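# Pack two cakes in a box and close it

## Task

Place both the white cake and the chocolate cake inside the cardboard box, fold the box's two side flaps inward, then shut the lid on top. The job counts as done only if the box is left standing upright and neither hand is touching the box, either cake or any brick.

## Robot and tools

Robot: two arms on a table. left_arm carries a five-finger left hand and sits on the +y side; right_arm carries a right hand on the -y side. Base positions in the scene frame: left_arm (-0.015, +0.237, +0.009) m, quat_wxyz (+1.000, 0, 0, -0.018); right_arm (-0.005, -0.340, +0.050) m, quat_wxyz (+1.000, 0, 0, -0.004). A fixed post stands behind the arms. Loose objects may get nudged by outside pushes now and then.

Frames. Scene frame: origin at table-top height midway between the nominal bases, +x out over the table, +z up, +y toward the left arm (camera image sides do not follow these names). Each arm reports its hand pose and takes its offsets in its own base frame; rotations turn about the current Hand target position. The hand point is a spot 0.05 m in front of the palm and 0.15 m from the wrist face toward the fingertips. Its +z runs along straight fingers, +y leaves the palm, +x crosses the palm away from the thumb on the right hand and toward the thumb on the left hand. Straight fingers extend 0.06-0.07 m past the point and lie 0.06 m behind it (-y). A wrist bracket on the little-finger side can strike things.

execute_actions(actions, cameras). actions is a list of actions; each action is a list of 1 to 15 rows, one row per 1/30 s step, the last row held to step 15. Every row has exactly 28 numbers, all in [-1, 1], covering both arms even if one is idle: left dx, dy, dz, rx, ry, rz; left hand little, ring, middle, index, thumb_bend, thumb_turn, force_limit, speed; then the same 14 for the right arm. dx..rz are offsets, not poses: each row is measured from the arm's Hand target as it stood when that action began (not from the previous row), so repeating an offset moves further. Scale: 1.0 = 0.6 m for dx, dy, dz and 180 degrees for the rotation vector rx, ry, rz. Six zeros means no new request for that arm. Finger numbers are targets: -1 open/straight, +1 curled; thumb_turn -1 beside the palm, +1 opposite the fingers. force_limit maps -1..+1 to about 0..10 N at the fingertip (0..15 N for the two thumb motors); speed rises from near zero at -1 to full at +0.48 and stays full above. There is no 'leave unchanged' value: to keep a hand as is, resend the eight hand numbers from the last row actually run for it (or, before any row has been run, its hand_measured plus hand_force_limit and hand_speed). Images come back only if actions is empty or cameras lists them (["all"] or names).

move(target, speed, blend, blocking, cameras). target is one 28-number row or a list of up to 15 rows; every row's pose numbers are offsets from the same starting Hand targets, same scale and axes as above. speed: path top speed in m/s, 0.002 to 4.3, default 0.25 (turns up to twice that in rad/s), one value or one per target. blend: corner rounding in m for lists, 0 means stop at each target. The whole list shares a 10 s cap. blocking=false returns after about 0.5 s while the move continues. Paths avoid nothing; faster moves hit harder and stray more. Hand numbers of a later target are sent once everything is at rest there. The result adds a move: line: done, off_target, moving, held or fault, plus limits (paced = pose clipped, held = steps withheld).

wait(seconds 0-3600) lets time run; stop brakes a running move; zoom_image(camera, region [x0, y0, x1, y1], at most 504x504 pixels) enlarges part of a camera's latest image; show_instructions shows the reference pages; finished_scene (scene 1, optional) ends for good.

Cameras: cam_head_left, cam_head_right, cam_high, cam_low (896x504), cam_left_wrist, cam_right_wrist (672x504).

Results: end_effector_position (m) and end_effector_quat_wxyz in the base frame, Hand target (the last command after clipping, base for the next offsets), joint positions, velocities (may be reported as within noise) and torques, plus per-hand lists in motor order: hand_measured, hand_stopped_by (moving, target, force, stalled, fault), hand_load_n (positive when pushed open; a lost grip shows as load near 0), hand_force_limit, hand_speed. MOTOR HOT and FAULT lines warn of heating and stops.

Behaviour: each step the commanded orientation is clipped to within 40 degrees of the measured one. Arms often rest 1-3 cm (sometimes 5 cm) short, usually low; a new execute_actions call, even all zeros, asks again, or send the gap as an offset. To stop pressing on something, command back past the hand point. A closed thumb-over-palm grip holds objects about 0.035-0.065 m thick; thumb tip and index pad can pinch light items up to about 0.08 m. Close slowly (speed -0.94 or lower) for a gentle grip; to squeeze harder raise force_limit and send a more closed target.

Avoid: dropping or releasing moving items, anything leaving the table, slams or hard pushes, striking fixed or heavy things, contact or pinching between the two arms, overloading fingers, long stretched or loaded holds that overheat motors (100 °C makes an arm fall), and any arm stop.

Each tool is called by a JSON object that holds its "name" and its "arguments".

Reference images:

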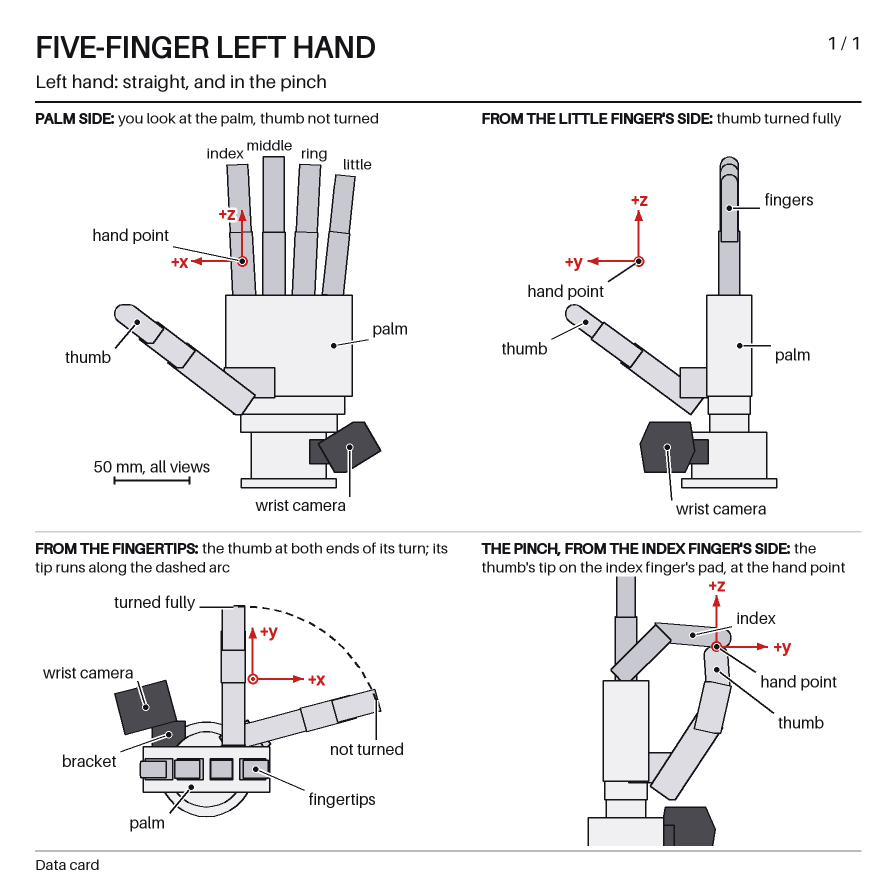

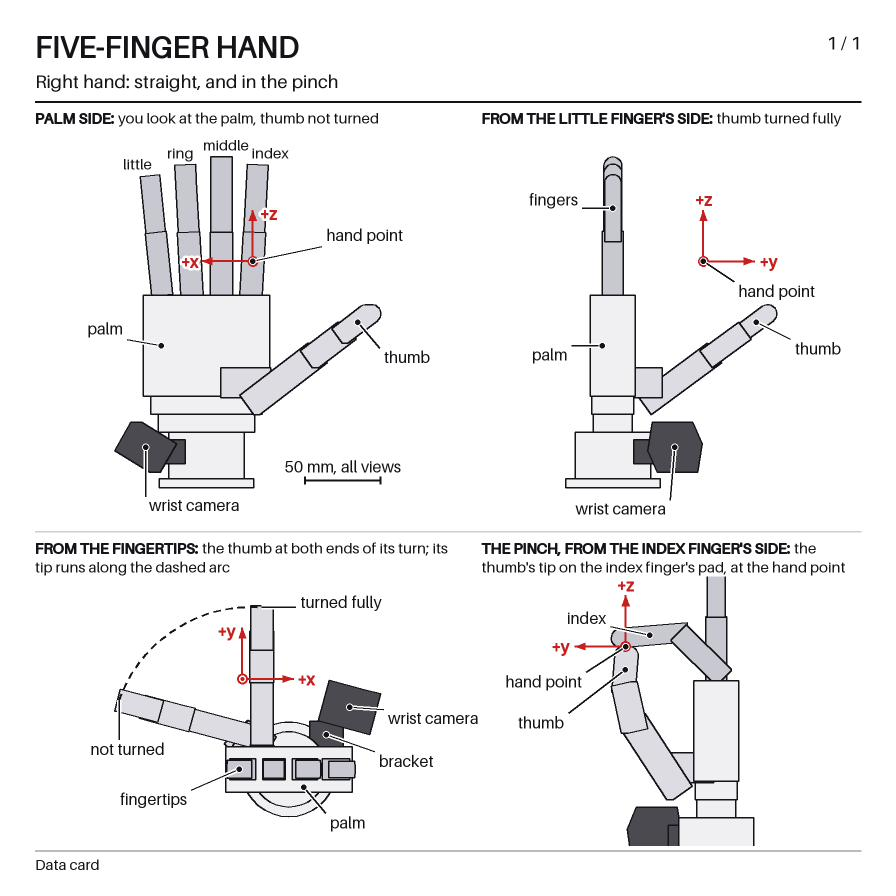

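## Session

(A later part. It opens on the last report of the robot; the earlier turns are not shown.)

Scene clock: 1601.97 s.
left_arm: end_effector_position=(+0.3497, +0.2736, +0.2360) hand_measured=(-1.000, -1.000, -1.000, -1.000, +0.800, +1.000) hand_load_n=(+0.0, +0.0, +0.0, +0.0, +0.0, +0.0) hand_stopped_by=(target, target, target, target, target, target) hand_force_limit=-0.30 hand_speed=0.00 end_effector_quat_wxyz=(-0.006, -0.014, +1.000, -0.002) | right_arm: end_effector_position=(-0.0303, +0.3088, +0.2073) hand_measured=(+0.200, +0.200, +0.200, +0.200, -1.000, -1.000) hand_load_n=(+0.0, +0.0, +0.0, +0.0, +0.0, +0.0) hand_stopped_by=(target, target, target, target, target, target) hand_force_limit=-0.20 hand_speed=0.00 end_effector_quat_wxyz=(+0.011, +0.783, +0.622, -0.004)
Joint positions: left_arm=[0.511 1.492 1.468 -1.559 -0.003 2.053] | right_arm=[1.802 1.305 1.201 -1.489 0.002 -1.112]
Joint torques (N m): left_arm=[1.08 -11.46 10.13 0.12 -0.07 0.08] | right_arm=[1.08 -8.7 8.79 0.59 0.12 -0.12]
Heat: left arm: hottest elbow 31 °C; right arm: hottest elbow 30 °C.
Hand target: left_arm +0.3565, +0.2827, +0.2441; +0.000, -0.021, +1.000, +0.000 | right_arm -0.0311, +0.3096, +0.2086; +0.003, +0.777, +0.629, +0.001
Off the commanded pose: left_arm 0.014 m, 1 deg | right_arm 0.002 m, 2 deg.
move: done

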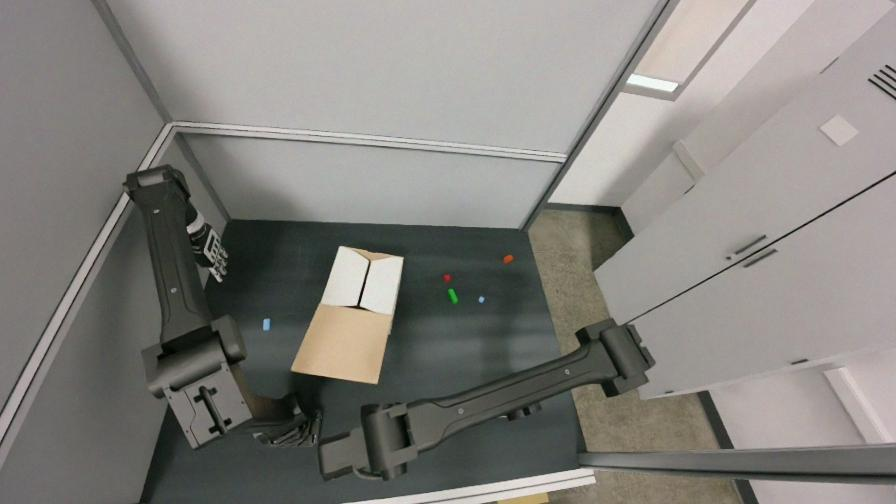

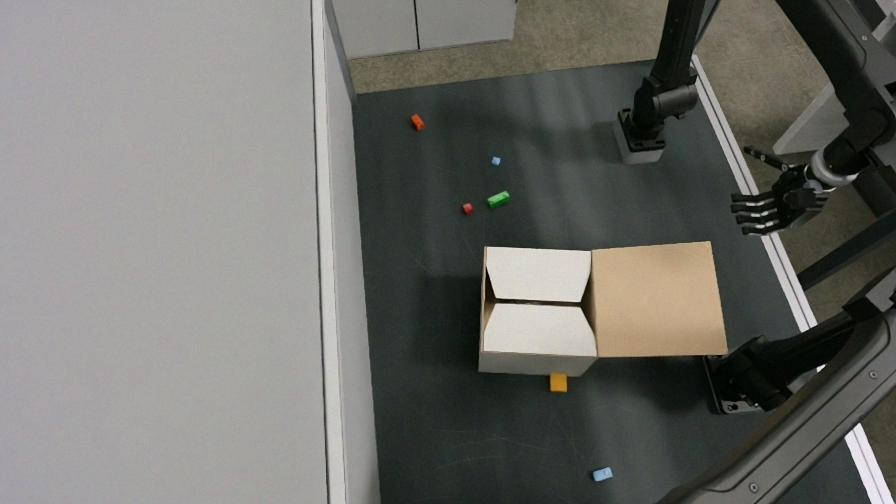

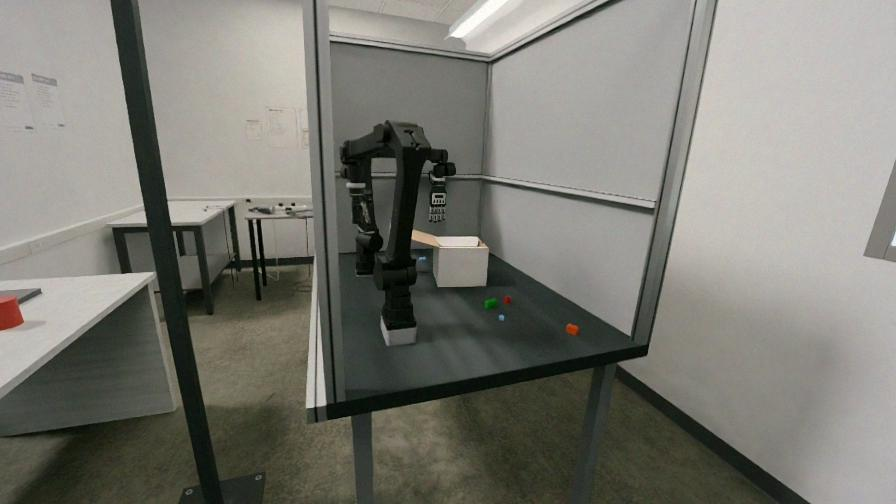

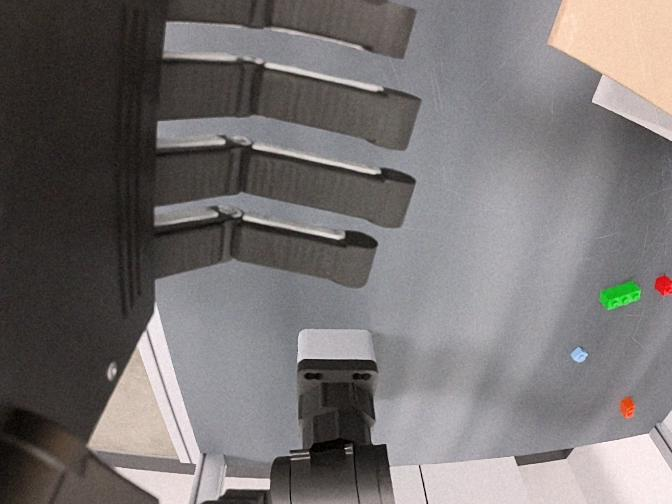

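{"name": "move", "arguments": {"target": [0,0,0,0,0,0,-1,-1,-1,-1,0.8,1,-0.3,0, 0.0885,0.134,-0.098,0,0,0,0.2,0.2,0.2,0.2,-1,-1,-0.2,0], "speed": 0.15, "cameras": ["cam_head_right","cam_high","cam_low","cam_right_wrist"]}}

{"name": "zoom_image", "arguments": {"camera": "cam_high", "region": [560, 160, 896, 400]}}

Scene clock: 1621.57 s.
left_arm: end_effector_position=(+0.3497, +0.2736, +0.2360) hand_measured=(-1.000, -1.000, -1.000, -1.000, +0.800, +1.000) hand_load_n=(+0.0, +0.0, +0.0, +0.0, +0.0, +0.0) hand_stopped_by=(target, target, target, target, target, target) hand_force_limit=-0.30 hand_speed=0.00 end_effector_quat_wxyz=(-0.006, -0.014, +1.000, -0.002) | right_arm: end_effector_position=(+0.0215, +0.3715, +0.1435) hand_measured=(+0.200, +0.200, +0.200, +0.200, -1.000, -1.000) hand_load_n=(+0.5, +0.0, +0.0, +0.0, +0.0, +0.0) hand_stopped_by=(target, target, target, target, target, target) hand_force_limit=-0.20 hand_speed=0.00 end_effector_quat_wxyz=(+0.017, +0.780, +0.625, -0.010)
Joint positions: left_arm=[0.511 1.492 1.468 -1.559 -0.003 2.053] | right_arm=[1.647 1.49 1.214 -1.334 0.003 -1.274]
Joint torques (N m): left_arm=[1.03 -11.58 10.13 -0.13 -0.02 -0.05] | right_arm=[0.5 -8.94 12.14 0.59 0.12 -0.14]
Heat: left arm: hottest elbow 31 °C; right arm: hottest elbow 29 °C.
Hand target: left_arm +0.3565, +0.2827, +0.2441; +0.000, -0.021, +1.000, +0.000 | right_arm +0.0221, +0.3900, +0.1498; +0.003, +0.777, +0.629, +0.001
Off the commanded pose: left_arm 0.014 m, 1 deg | right_arm 0.020 m, 2 deg.
move: off_target (right_arm)

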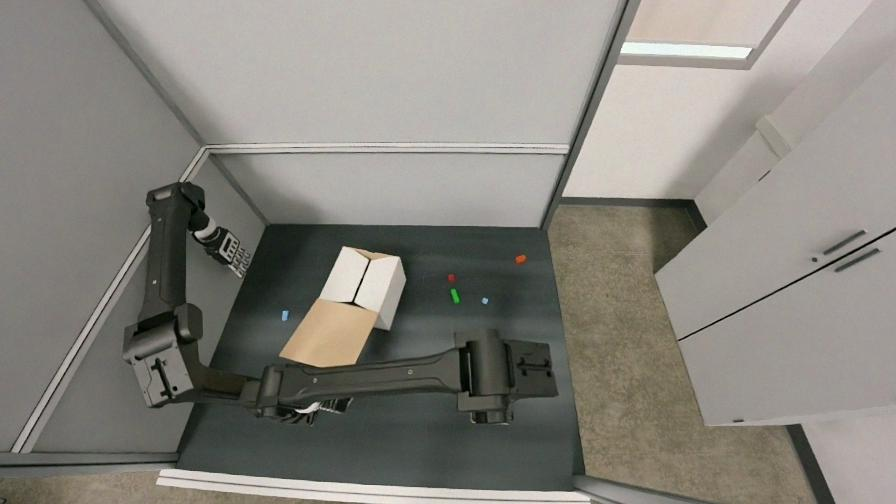

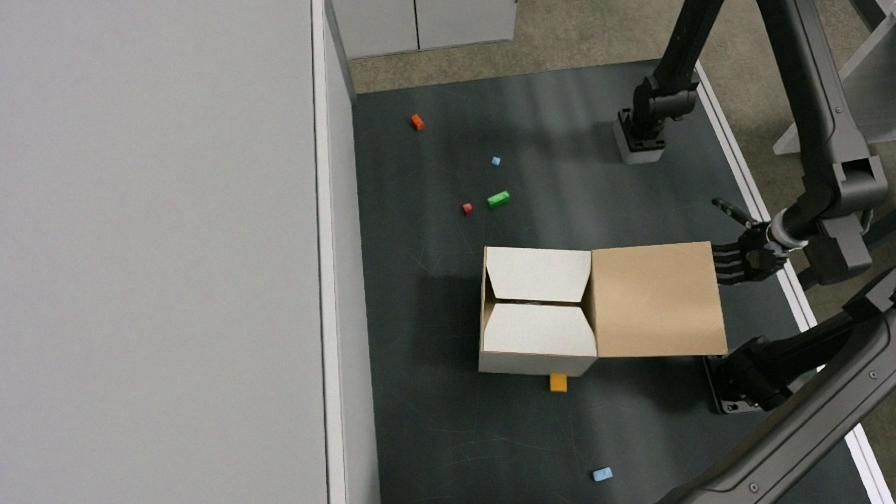

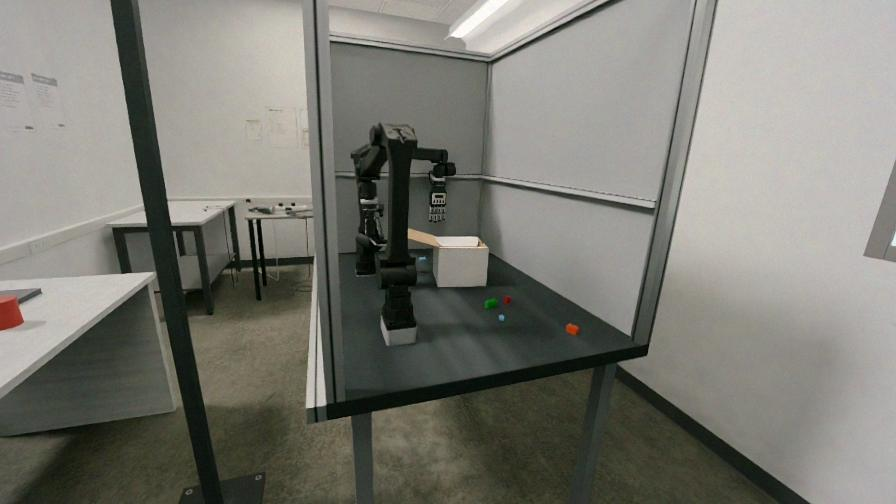

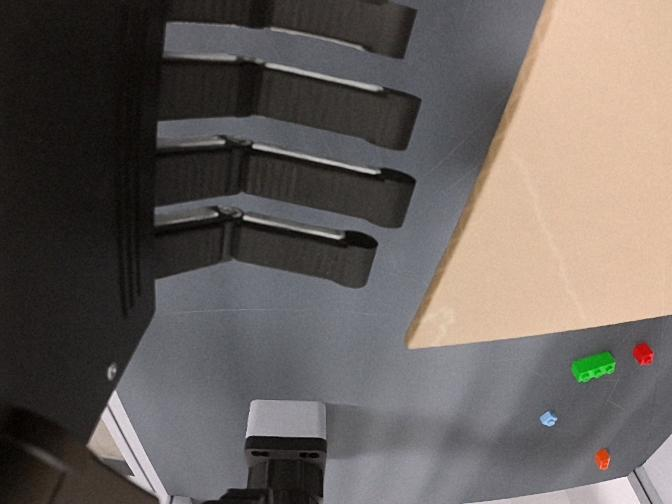

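Scaled by 1.500.

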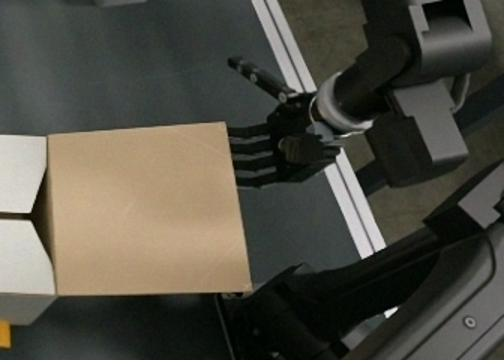

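{"name": "move", "arguments": {"target": [0,0,0,0,0,0,-1,-1,-1,-1,0.8,1,-0.3,0, 0.142,0.03,0,0,0,0,0.2,0.2,0.2,0.2,-1,-1,-0.2,0], "speed": 0.1, "cameras": ["cam_head_left","cam_high","cam_low","cam_right_wrist"]}}

{"name": "zoom_image", "arguments": {"camera": "cam_high", "region": [560, 160, 896, 400]}}

{"name": "zoom_image", "arguments": {"camera": "cam_low", "region": [320, 140, 540, 340]}}

Scene clock: 1634.87 s.
left_arm: end_effector_position=(+0.3497, +0.2736, +0.2360) hand_measured=(-1.000, -1.000, -1.000, -1.000, +0.800, +1.000) hand_load_n=(+0.0, +0.0, +0.5, +0.0, +0.0, +0.0) hand_stopped_by=(target, target, target, target, target, target) hand_force_limit=-0.30 hand_speed=0.00 end_effector_quat_wxyz=(-0.006, -0.014, +1.000, -0.002) | right_arm: end_effector_position=(+0.1019, +0.3912, +0.1462) hand_measured=(+0.200, +0.200, +0.200, +0.200, -1.000, -1.000) hand_load_n=(+0.0, +0.0, +0.0, +0.0, +0.0, +0.0) hand_stopped_by=(target, target, target, target, target, target) hand_force_limit=-0.20 hand_speed=0.00 end_effector_quat_wxyz=(+0.010, +0.780, +0.626, -0.007)
Joint positions: left_arm=[0.511 1.492 1.468 -1.559 -0.003 2.053] | right_arm=[1.459 1.53 1.27 -1.334 0.003 -1.465]
Joint torques (N m): left_arm=[1.44 -11.4 10 -0.28 -0.05 0.01] | right_arm=[0.26 -9 12.29 0.39 0.12 -0.17]
Heat: left arm: hottest elbow 31 °C; right arm: hottest elbow 30 °C.
Hand target: left_arm +0.3565, +0.2827, +0.2441; +0.000, -0.021, +1.000, +0.000 | right_arm +0.1074, +0.4079, +0.1498; +0.003, +0.777, +0.629, +0.001
Off the commanded pose: left_arm 0.014 m, 1 deg | right_arm 0.018 m, 1 deg.
move: off_target (right_arm)

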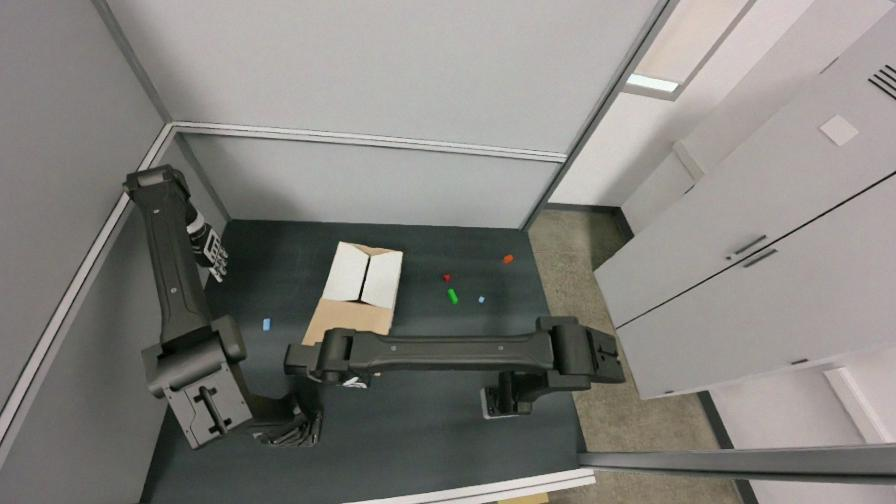

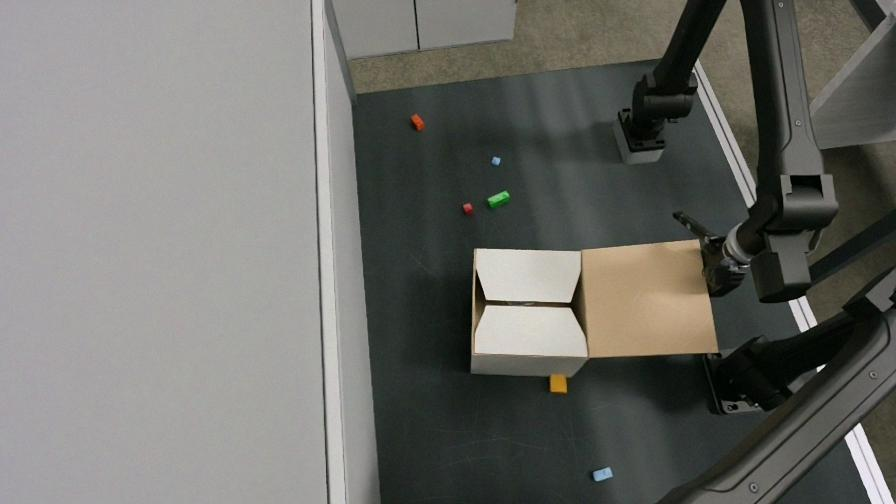

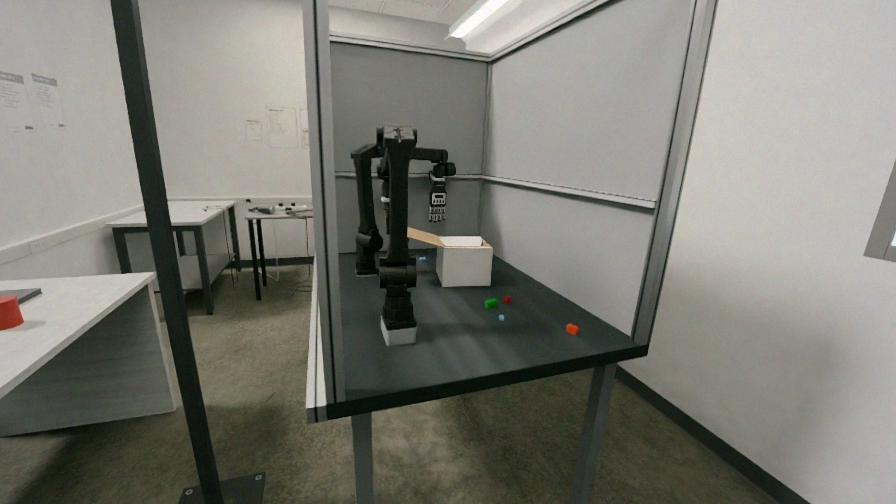

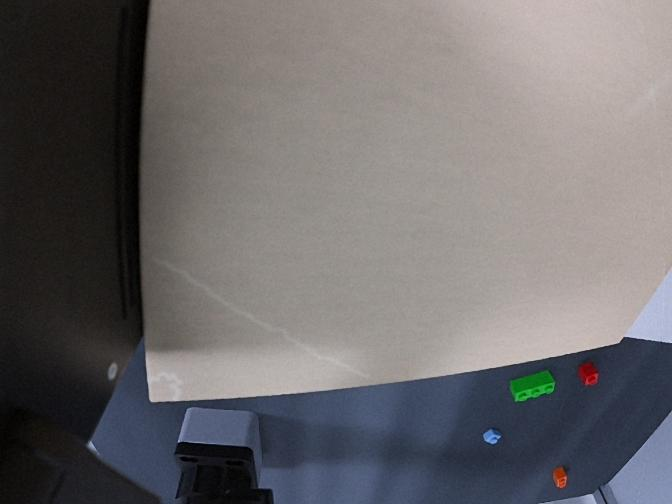

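Scaled by 1.500.

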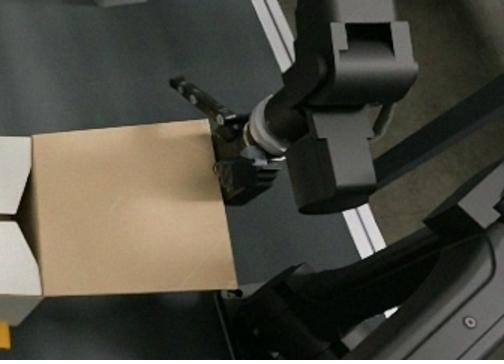

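Scaled by 2.291.

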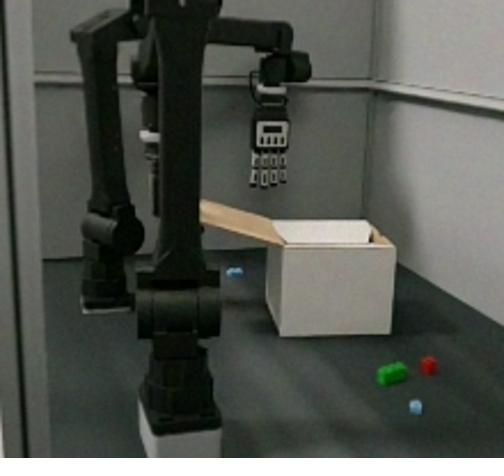

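{"name": "move", "arguments": {"target": [[0,0,0,0,0,0,-1,-1,-1,-1,0.8,1,-0.3,0, 0.0,0.0,0.058,0,0,0,0.2,0.2,0.2,0.2,-1,-1,-0.2,0],[0,0,0,0,0,0,-1,-1,-1,-1,0.8,1,-0.3,0, 0.054,0.0,0.118,0,0,0,0.2,0.2,0.2,0.2,-1,-1,-0.2,0]], "speed": 0.08, "blend": 0.01, "cameras": ["cam_head_left","cam_high","cam_low","cam_right_wrist"]}}

{"name": "zoom_image", "arguments": {"camera": "cam_low", "region": [320, 140, 540, 340]}}

{"name": "zoom_image", "arguments": {"camera": "cam_high", "region": [440, 160, 896, 480]}}

Scene clock: 1652.93 s.
left_arm: end_effector_position=(+0.3497, +0.2736, +0.2360) hand_measured=(-1.000, -1.000, -1.000, -1.000, +0.800, +1.000) hand_load_n=(+0.0, +0.0, +0.0, +0.0, +0.0, +0.0) hand_stopped_by=(target, target, target, target, target, target) hand_force_limit=-0.30 hand_speed=0.00 end_effector_quat_wxyz=(-0.006, -0.014, +1.000, -0.002) | right_arm: end_effector_position=(+0.1347, +0.3982, +0.2095) hand_measured=(+0.200, +0.200, +0.200, +0.200, -1.000, -1.000) hand_load_n=(+0.0, +0.0, +0.5, +0.0, +0.0, +0.0) hand_stopped_by=(target, target, target, target, target, target) hand_force_limit=-0.20 hand_speed=0.00 end_effector_quat_wxyz=(+0.008, +0.780, +0.626, -0.007)
Joint positions: left_arm=[0.511 1.492 1.468 -1.559 -0.003 2.053] | right_arm=[1.388 1.53 1.439 -1.501 0.003 -1.535]
Joint torques (N m): left_arm=[0.67 -12.28 10.14 0.09 0.02 -0.03] | right_arm=[0.32 -10.46 12.68 -0.35 0.13 -0.17]
Heat: left arm: hottest elbow 31 °C; right arm: hottest elbow 31 °C.
Hand target: left_arm +0.3565, +0.2827, +0.2441; +0.000, -0.021, +1.000, +0.000 | right_arm +0.1397, +0.4079, +0.2206; +0.003, +0.777, +0.629, +0.001
Off the commanded pose: left_arm 0.014 m, 1 deg | right_arm 0.016 m, 1 deg.
move: off_target (right_arm)

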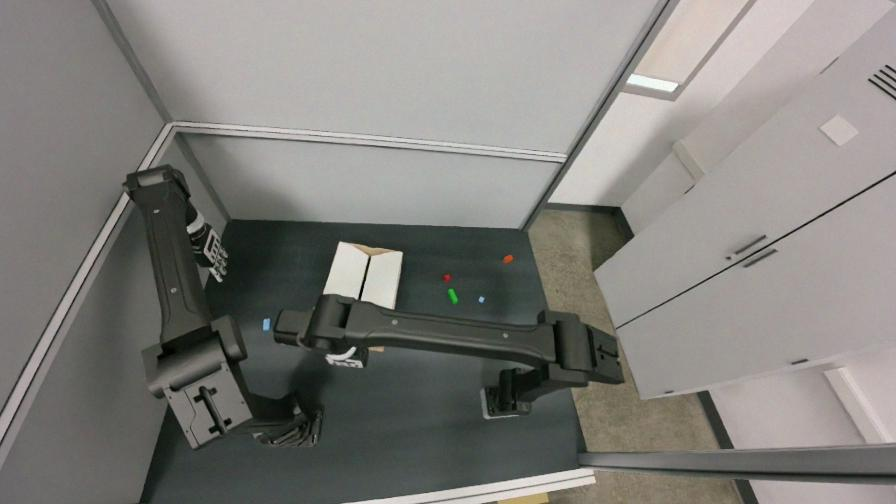

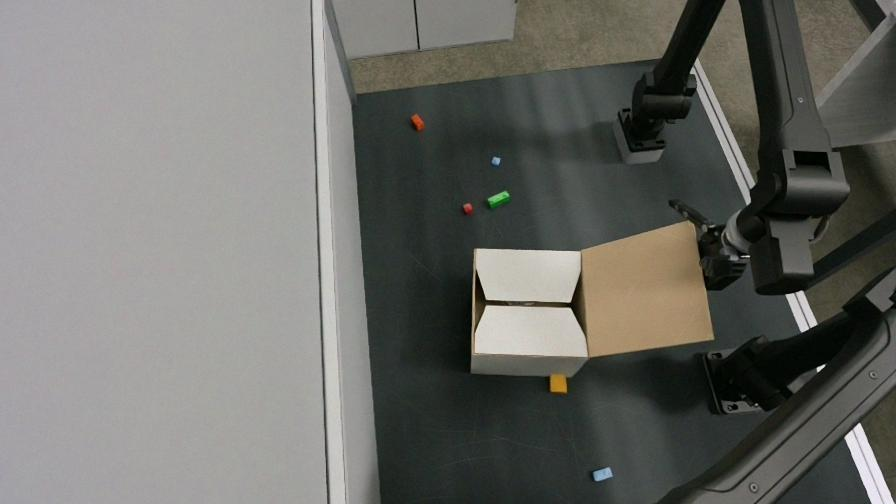

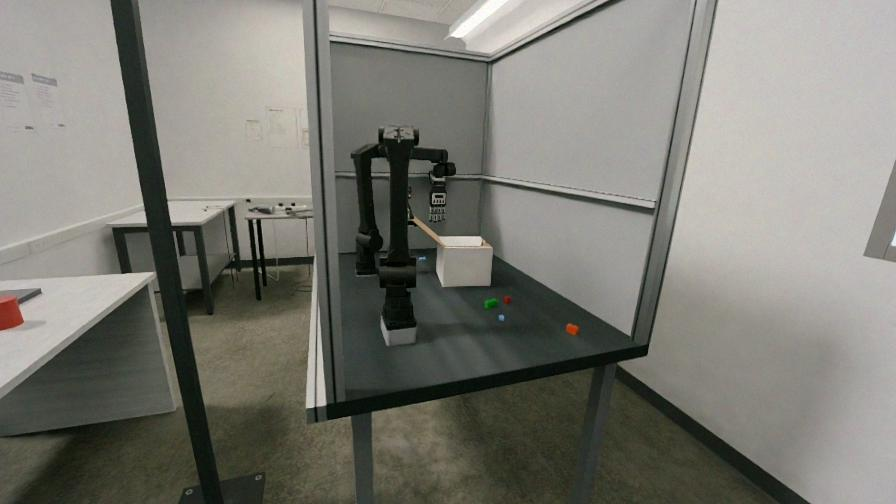

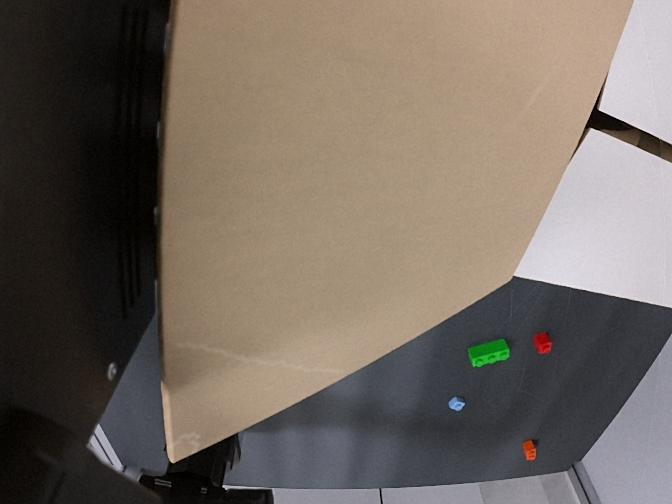

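Scaled by 2.291.

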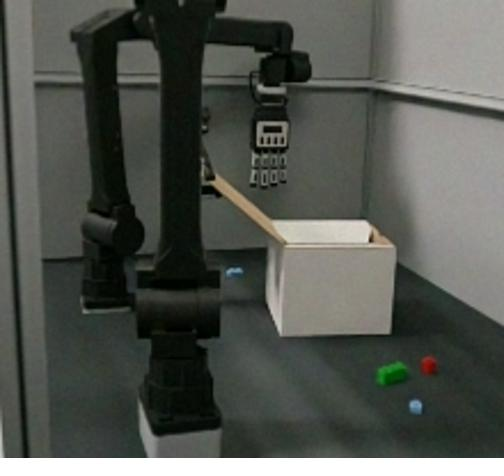

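Scaled by 1.105.

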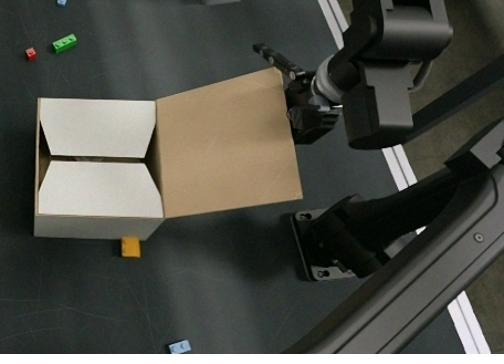

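{"name": "move", "arguments": {"target": [[0,0,0,0,0,0,-1,-1,-1,-1,0.8,1,-0.3,0, 0.0655,0.0,0.036,0,0,0,0.2,0.2,0.2,0.2,-1,-1,-0.2,0],[0,0,0,0,0,0,-1,-1,-1,-1,0.8,1,-0.3,0, 0.137,0.0,0.049,0,0,0,0.2,0.2,0.2,0.2,-1,-1,-0.2,0]], "speed": 0.08, "blend": 0.01, "cameras": ["cam_head_left","cam_high","cam_low","cam_right_wrist"]}}

{"name": "zoom_image", "arguments": {"camera": "cam_low", "region": [320, 140, 540, 340]}}

{"name": "zoom_image", "arguments": {"camera": "cam_high", "region": [440, 160, 896, 480]}}

Scene clock: 1667.57 s.
left_arm: end_effector_position=(+0.3497, +0.2736, +0.2360) hand_measured=(-1.000, -1.000, -1.000, -1.000, +0.800, +1.000) hand_load_n=(+0.0, +0.0, +0.0, +0.0, +0.0, +0.0) hand_stopped_by=(target, target, target, target, target, target) hand_force_limit=-0.30 hand_speed=0.00 end_effector_quat_wxyz=(-0.006, -0.014, +1.000, -0.002) | right_arm: end_effector_position=(+0.2146, +0.3979, +0.2421) hand_measured=(+0.200, +0.200, +0.200, +0.200, -1.000, -1.000) hand_load_n=(+0.0, +0.0, +1.5, +0.0, +0.0, +0.0) hand_stopped_by=(target, target, target, target, target, target) hand_force_limit=-0.20 hand_speed=0.00 end_effector_quat_wxyz=(+0.005, +0.779, +0.627, -0.005)
Joint positions: left_arm=[0.511 1.492 1.468 -1.559 -0.003 2.053] | right_arm=[1.22 1.576 1.578 -1.587 0.003 -1.706]
Joint torques (N m): left_arm=[0.85 -11.75 10.09 0.23 0.01 0.05] | right_arm=[0.21 -10.58 13.08 -0.27 0.19 -0.15]
Heat: left arm: hottest elbow 31 °C; right arm: hottest elbow 32 °C.
Hand target: left_arm +0.3565, +0.2827, +0.2441; +0.000, -0.021, +1.000, +0.000 | right_arm +0.2219, +0.4080, +0.2501; +0.003, +0.777, +0.629, +0.001
Off the commanded pose: left_arm 0.014 m, 1 deg | right_arm 0.015 m, 1 deg.
move: off_target (right_arm)

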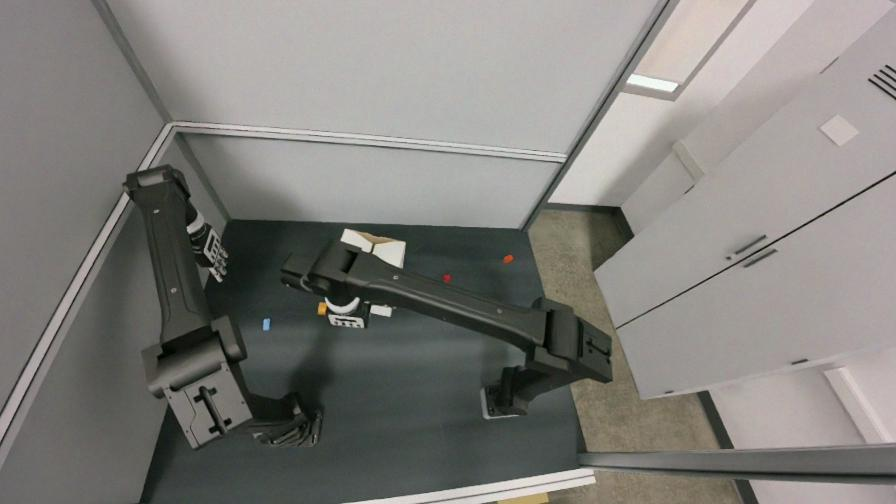

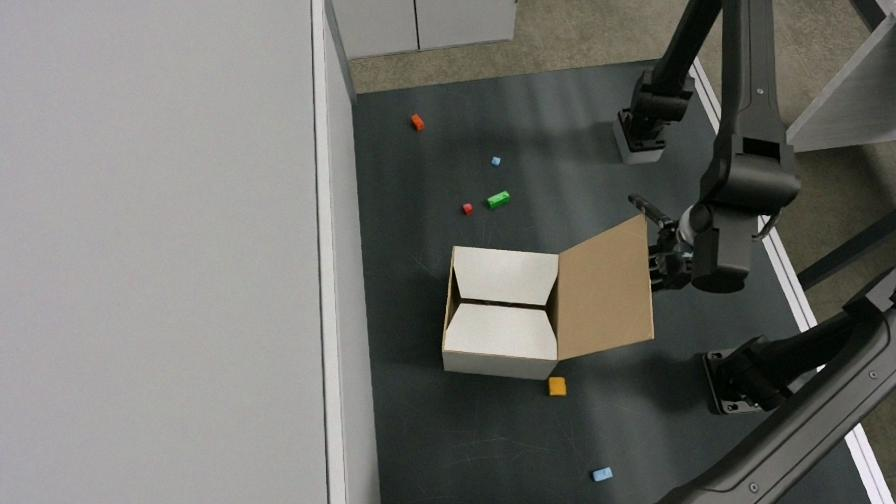

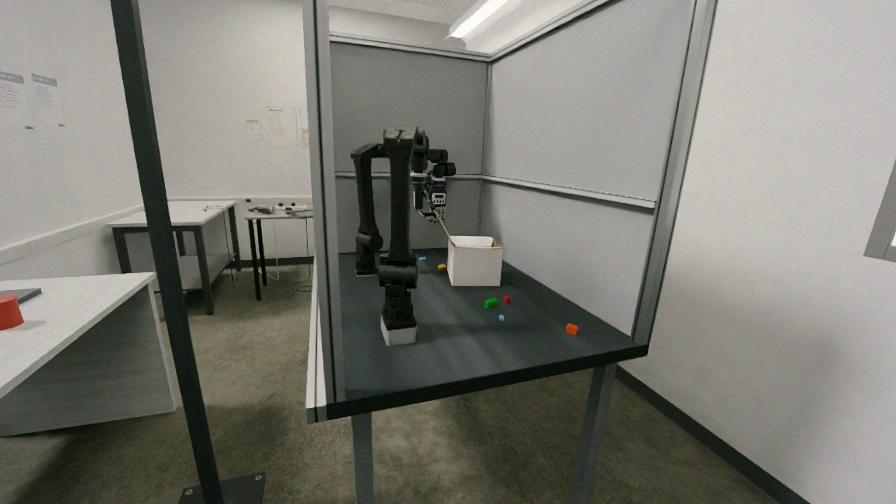

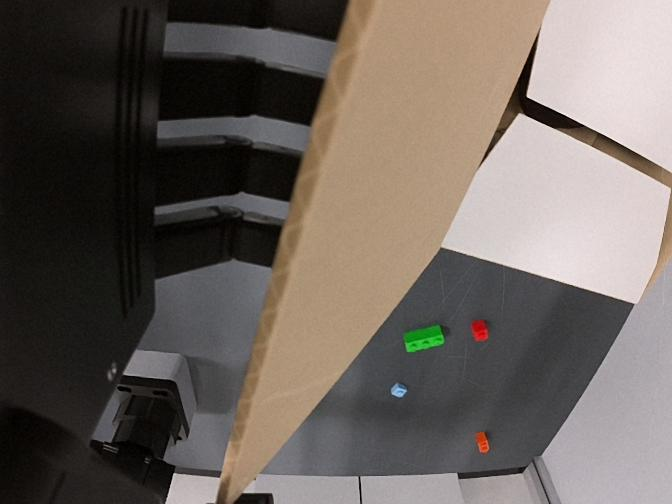

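Scaled by 2.291.

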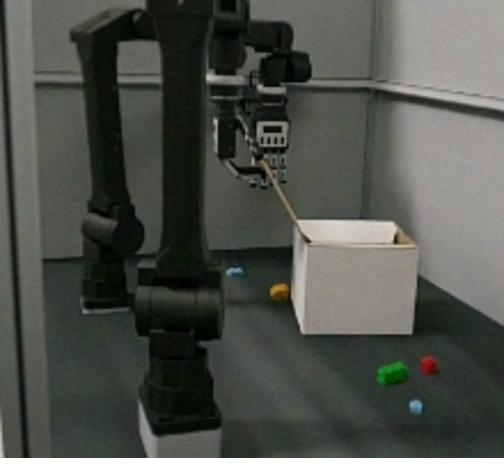

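Scaled by 1.105.

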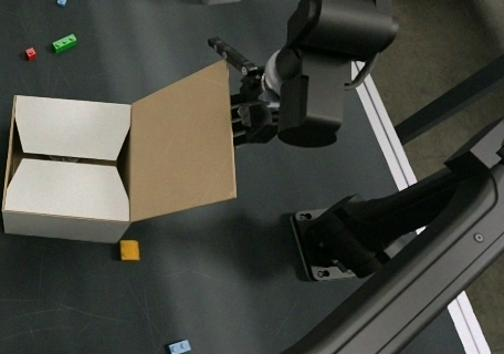

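{"name": "move", "arguments": {"target": [[0,0,0,0,0,0,-1,-1,-1,-1,0.8,1,-0.3,0, -0.045,0.0,0.005,0,0,0,0.2,0.2,0.2,0.2,-1,-1,-0.2,0],[0,0,0,0,0,0,-1,-1,-1,-1,0.8,1,-0.3,0, -0.045,0.0,0.015,0,0,0,0.5,0.5,0.5,0.5,-1,-1,0.2,0],[0,0,0,0,0,0,-1,-1,-1,-1,0.8,1,-0.3,0, 0.0385,-0.013,0.033,0,0,0,0.5,0.5,0.5,0.5,-1,-1,0.2,0]], "speed": 0.08, "cameras": ["cam_head_left","cam_high","cam_low","cam_right_wrist"]}}

{"name": "zoom_image", "arguments": {"camera": "cam_low", "region": [320, 140, 540, 340]}}

{"name": "zoom_image", "arguments": {"camera": "cam_high", "region": [440, 160, 896, 480]}}

Scene clock: 1700.20 s.
left_arm: end_effector_position=(+0.3497, +0.2736, +0.2360) hand_measured=(-1.000, -1.000, -1.000, -1.000, +0.800, +1.000) hand_load_n=(+0.0, +0.0, +0.0, +0.0, +0.0, +0.0) hand_stopped_by=(target, target, target, target, target, target) hand_force_limit=-0.30 hand_speed=0.00 end_effector_quat_wxyz=(-0.006, -0.014, +1.000, -0.002) | right_arm: end_effector_position=(+0.2387, +0.3908, +0.2655) hand_measured=(+0.500, +0.500, +0.500, +0.500, -1.000, -1.000) hand_load_n=(+0.0, +0.5, +0.0, +0.0, +0.0, +0.0) hand_stopped_by=(target, target, target, target, target, target) hand_force_limit=0.20 hand_speed=0.00 end_effector_quat_wxyz=(+0.002, +0.780, +0.625, -0.001)
Joint positions: left_arm=[0.511 1.492 1.468 -1.559 -0.003 2.053] | right_arm=[1.167 1.578 1.642 -1.639 0.003 -1.755]
Joint torques (N m): left_arm=[0.91 -11.28 10.15 -0.02 -0.01 0.03] | right_arm=[0.62 -10.05 12.81 -0.21 0.17 -0.16]
Heat: left arm: hottest elbow 31 °C; right arm: hottest elbow 32 °C.
Hand target: left_arm +0.3565, +0.2827, +0.2441; +0.000, -0.021, +1.000, +0.000 | right_arm +0.2450, +0.4002, +0.2699; +0.003, +0.777, +0.629, +0.001
Off the commanded pose: left_arm 0.014 m, 1 deg | right_arm 0.012 m, 1 deg.
move: off_target (right_arm); target 2's new numbers were sent with right_arm's hand 0.018 m and 2 deg from that target

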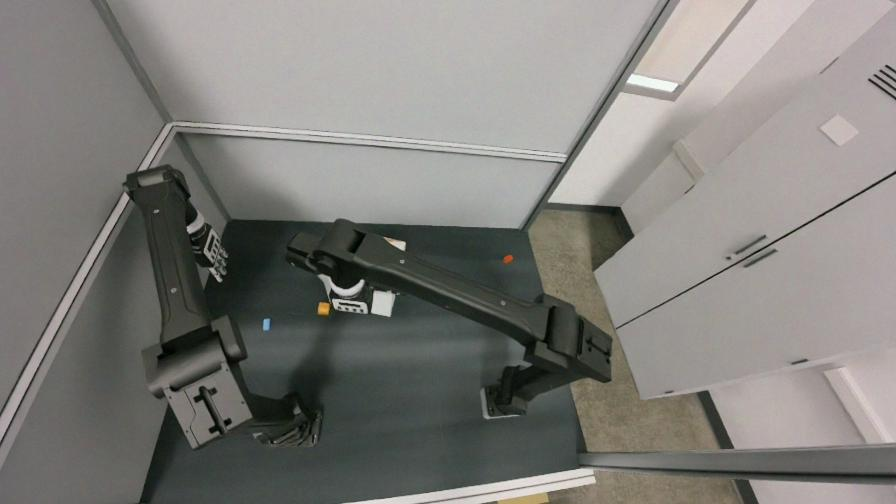

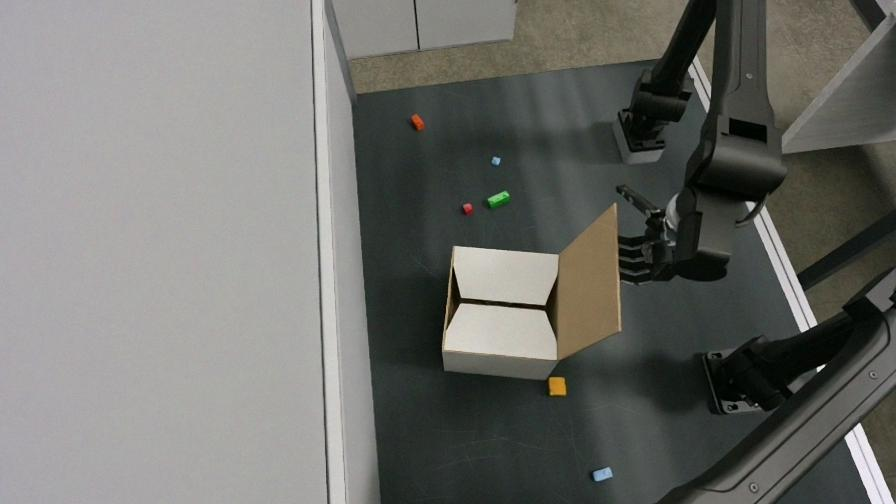

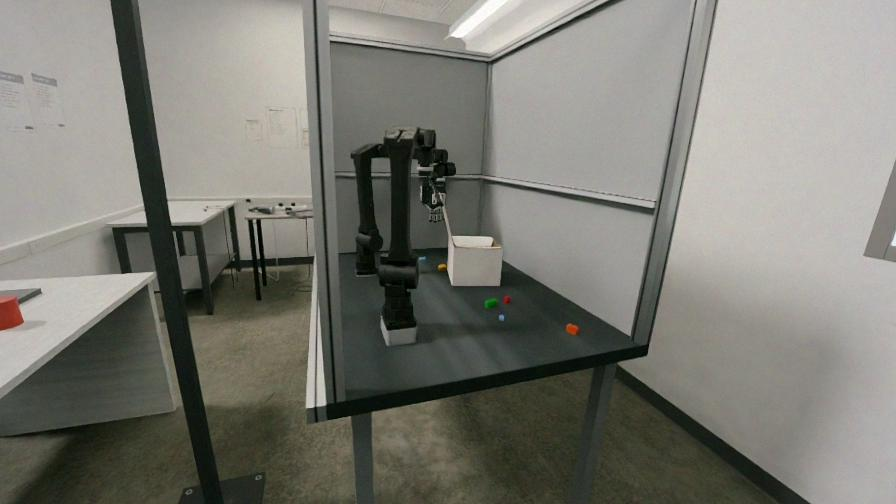

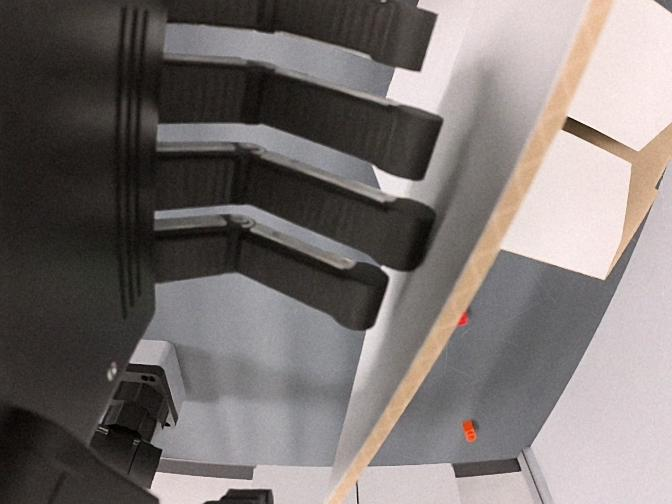

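Scaled by 2.291.

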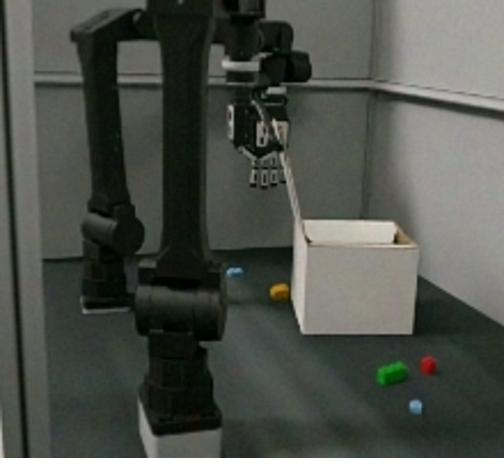

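Scaled by 1.105.

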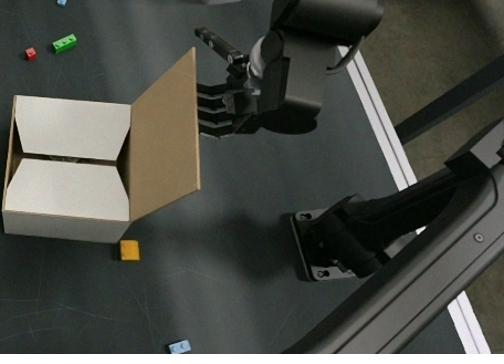

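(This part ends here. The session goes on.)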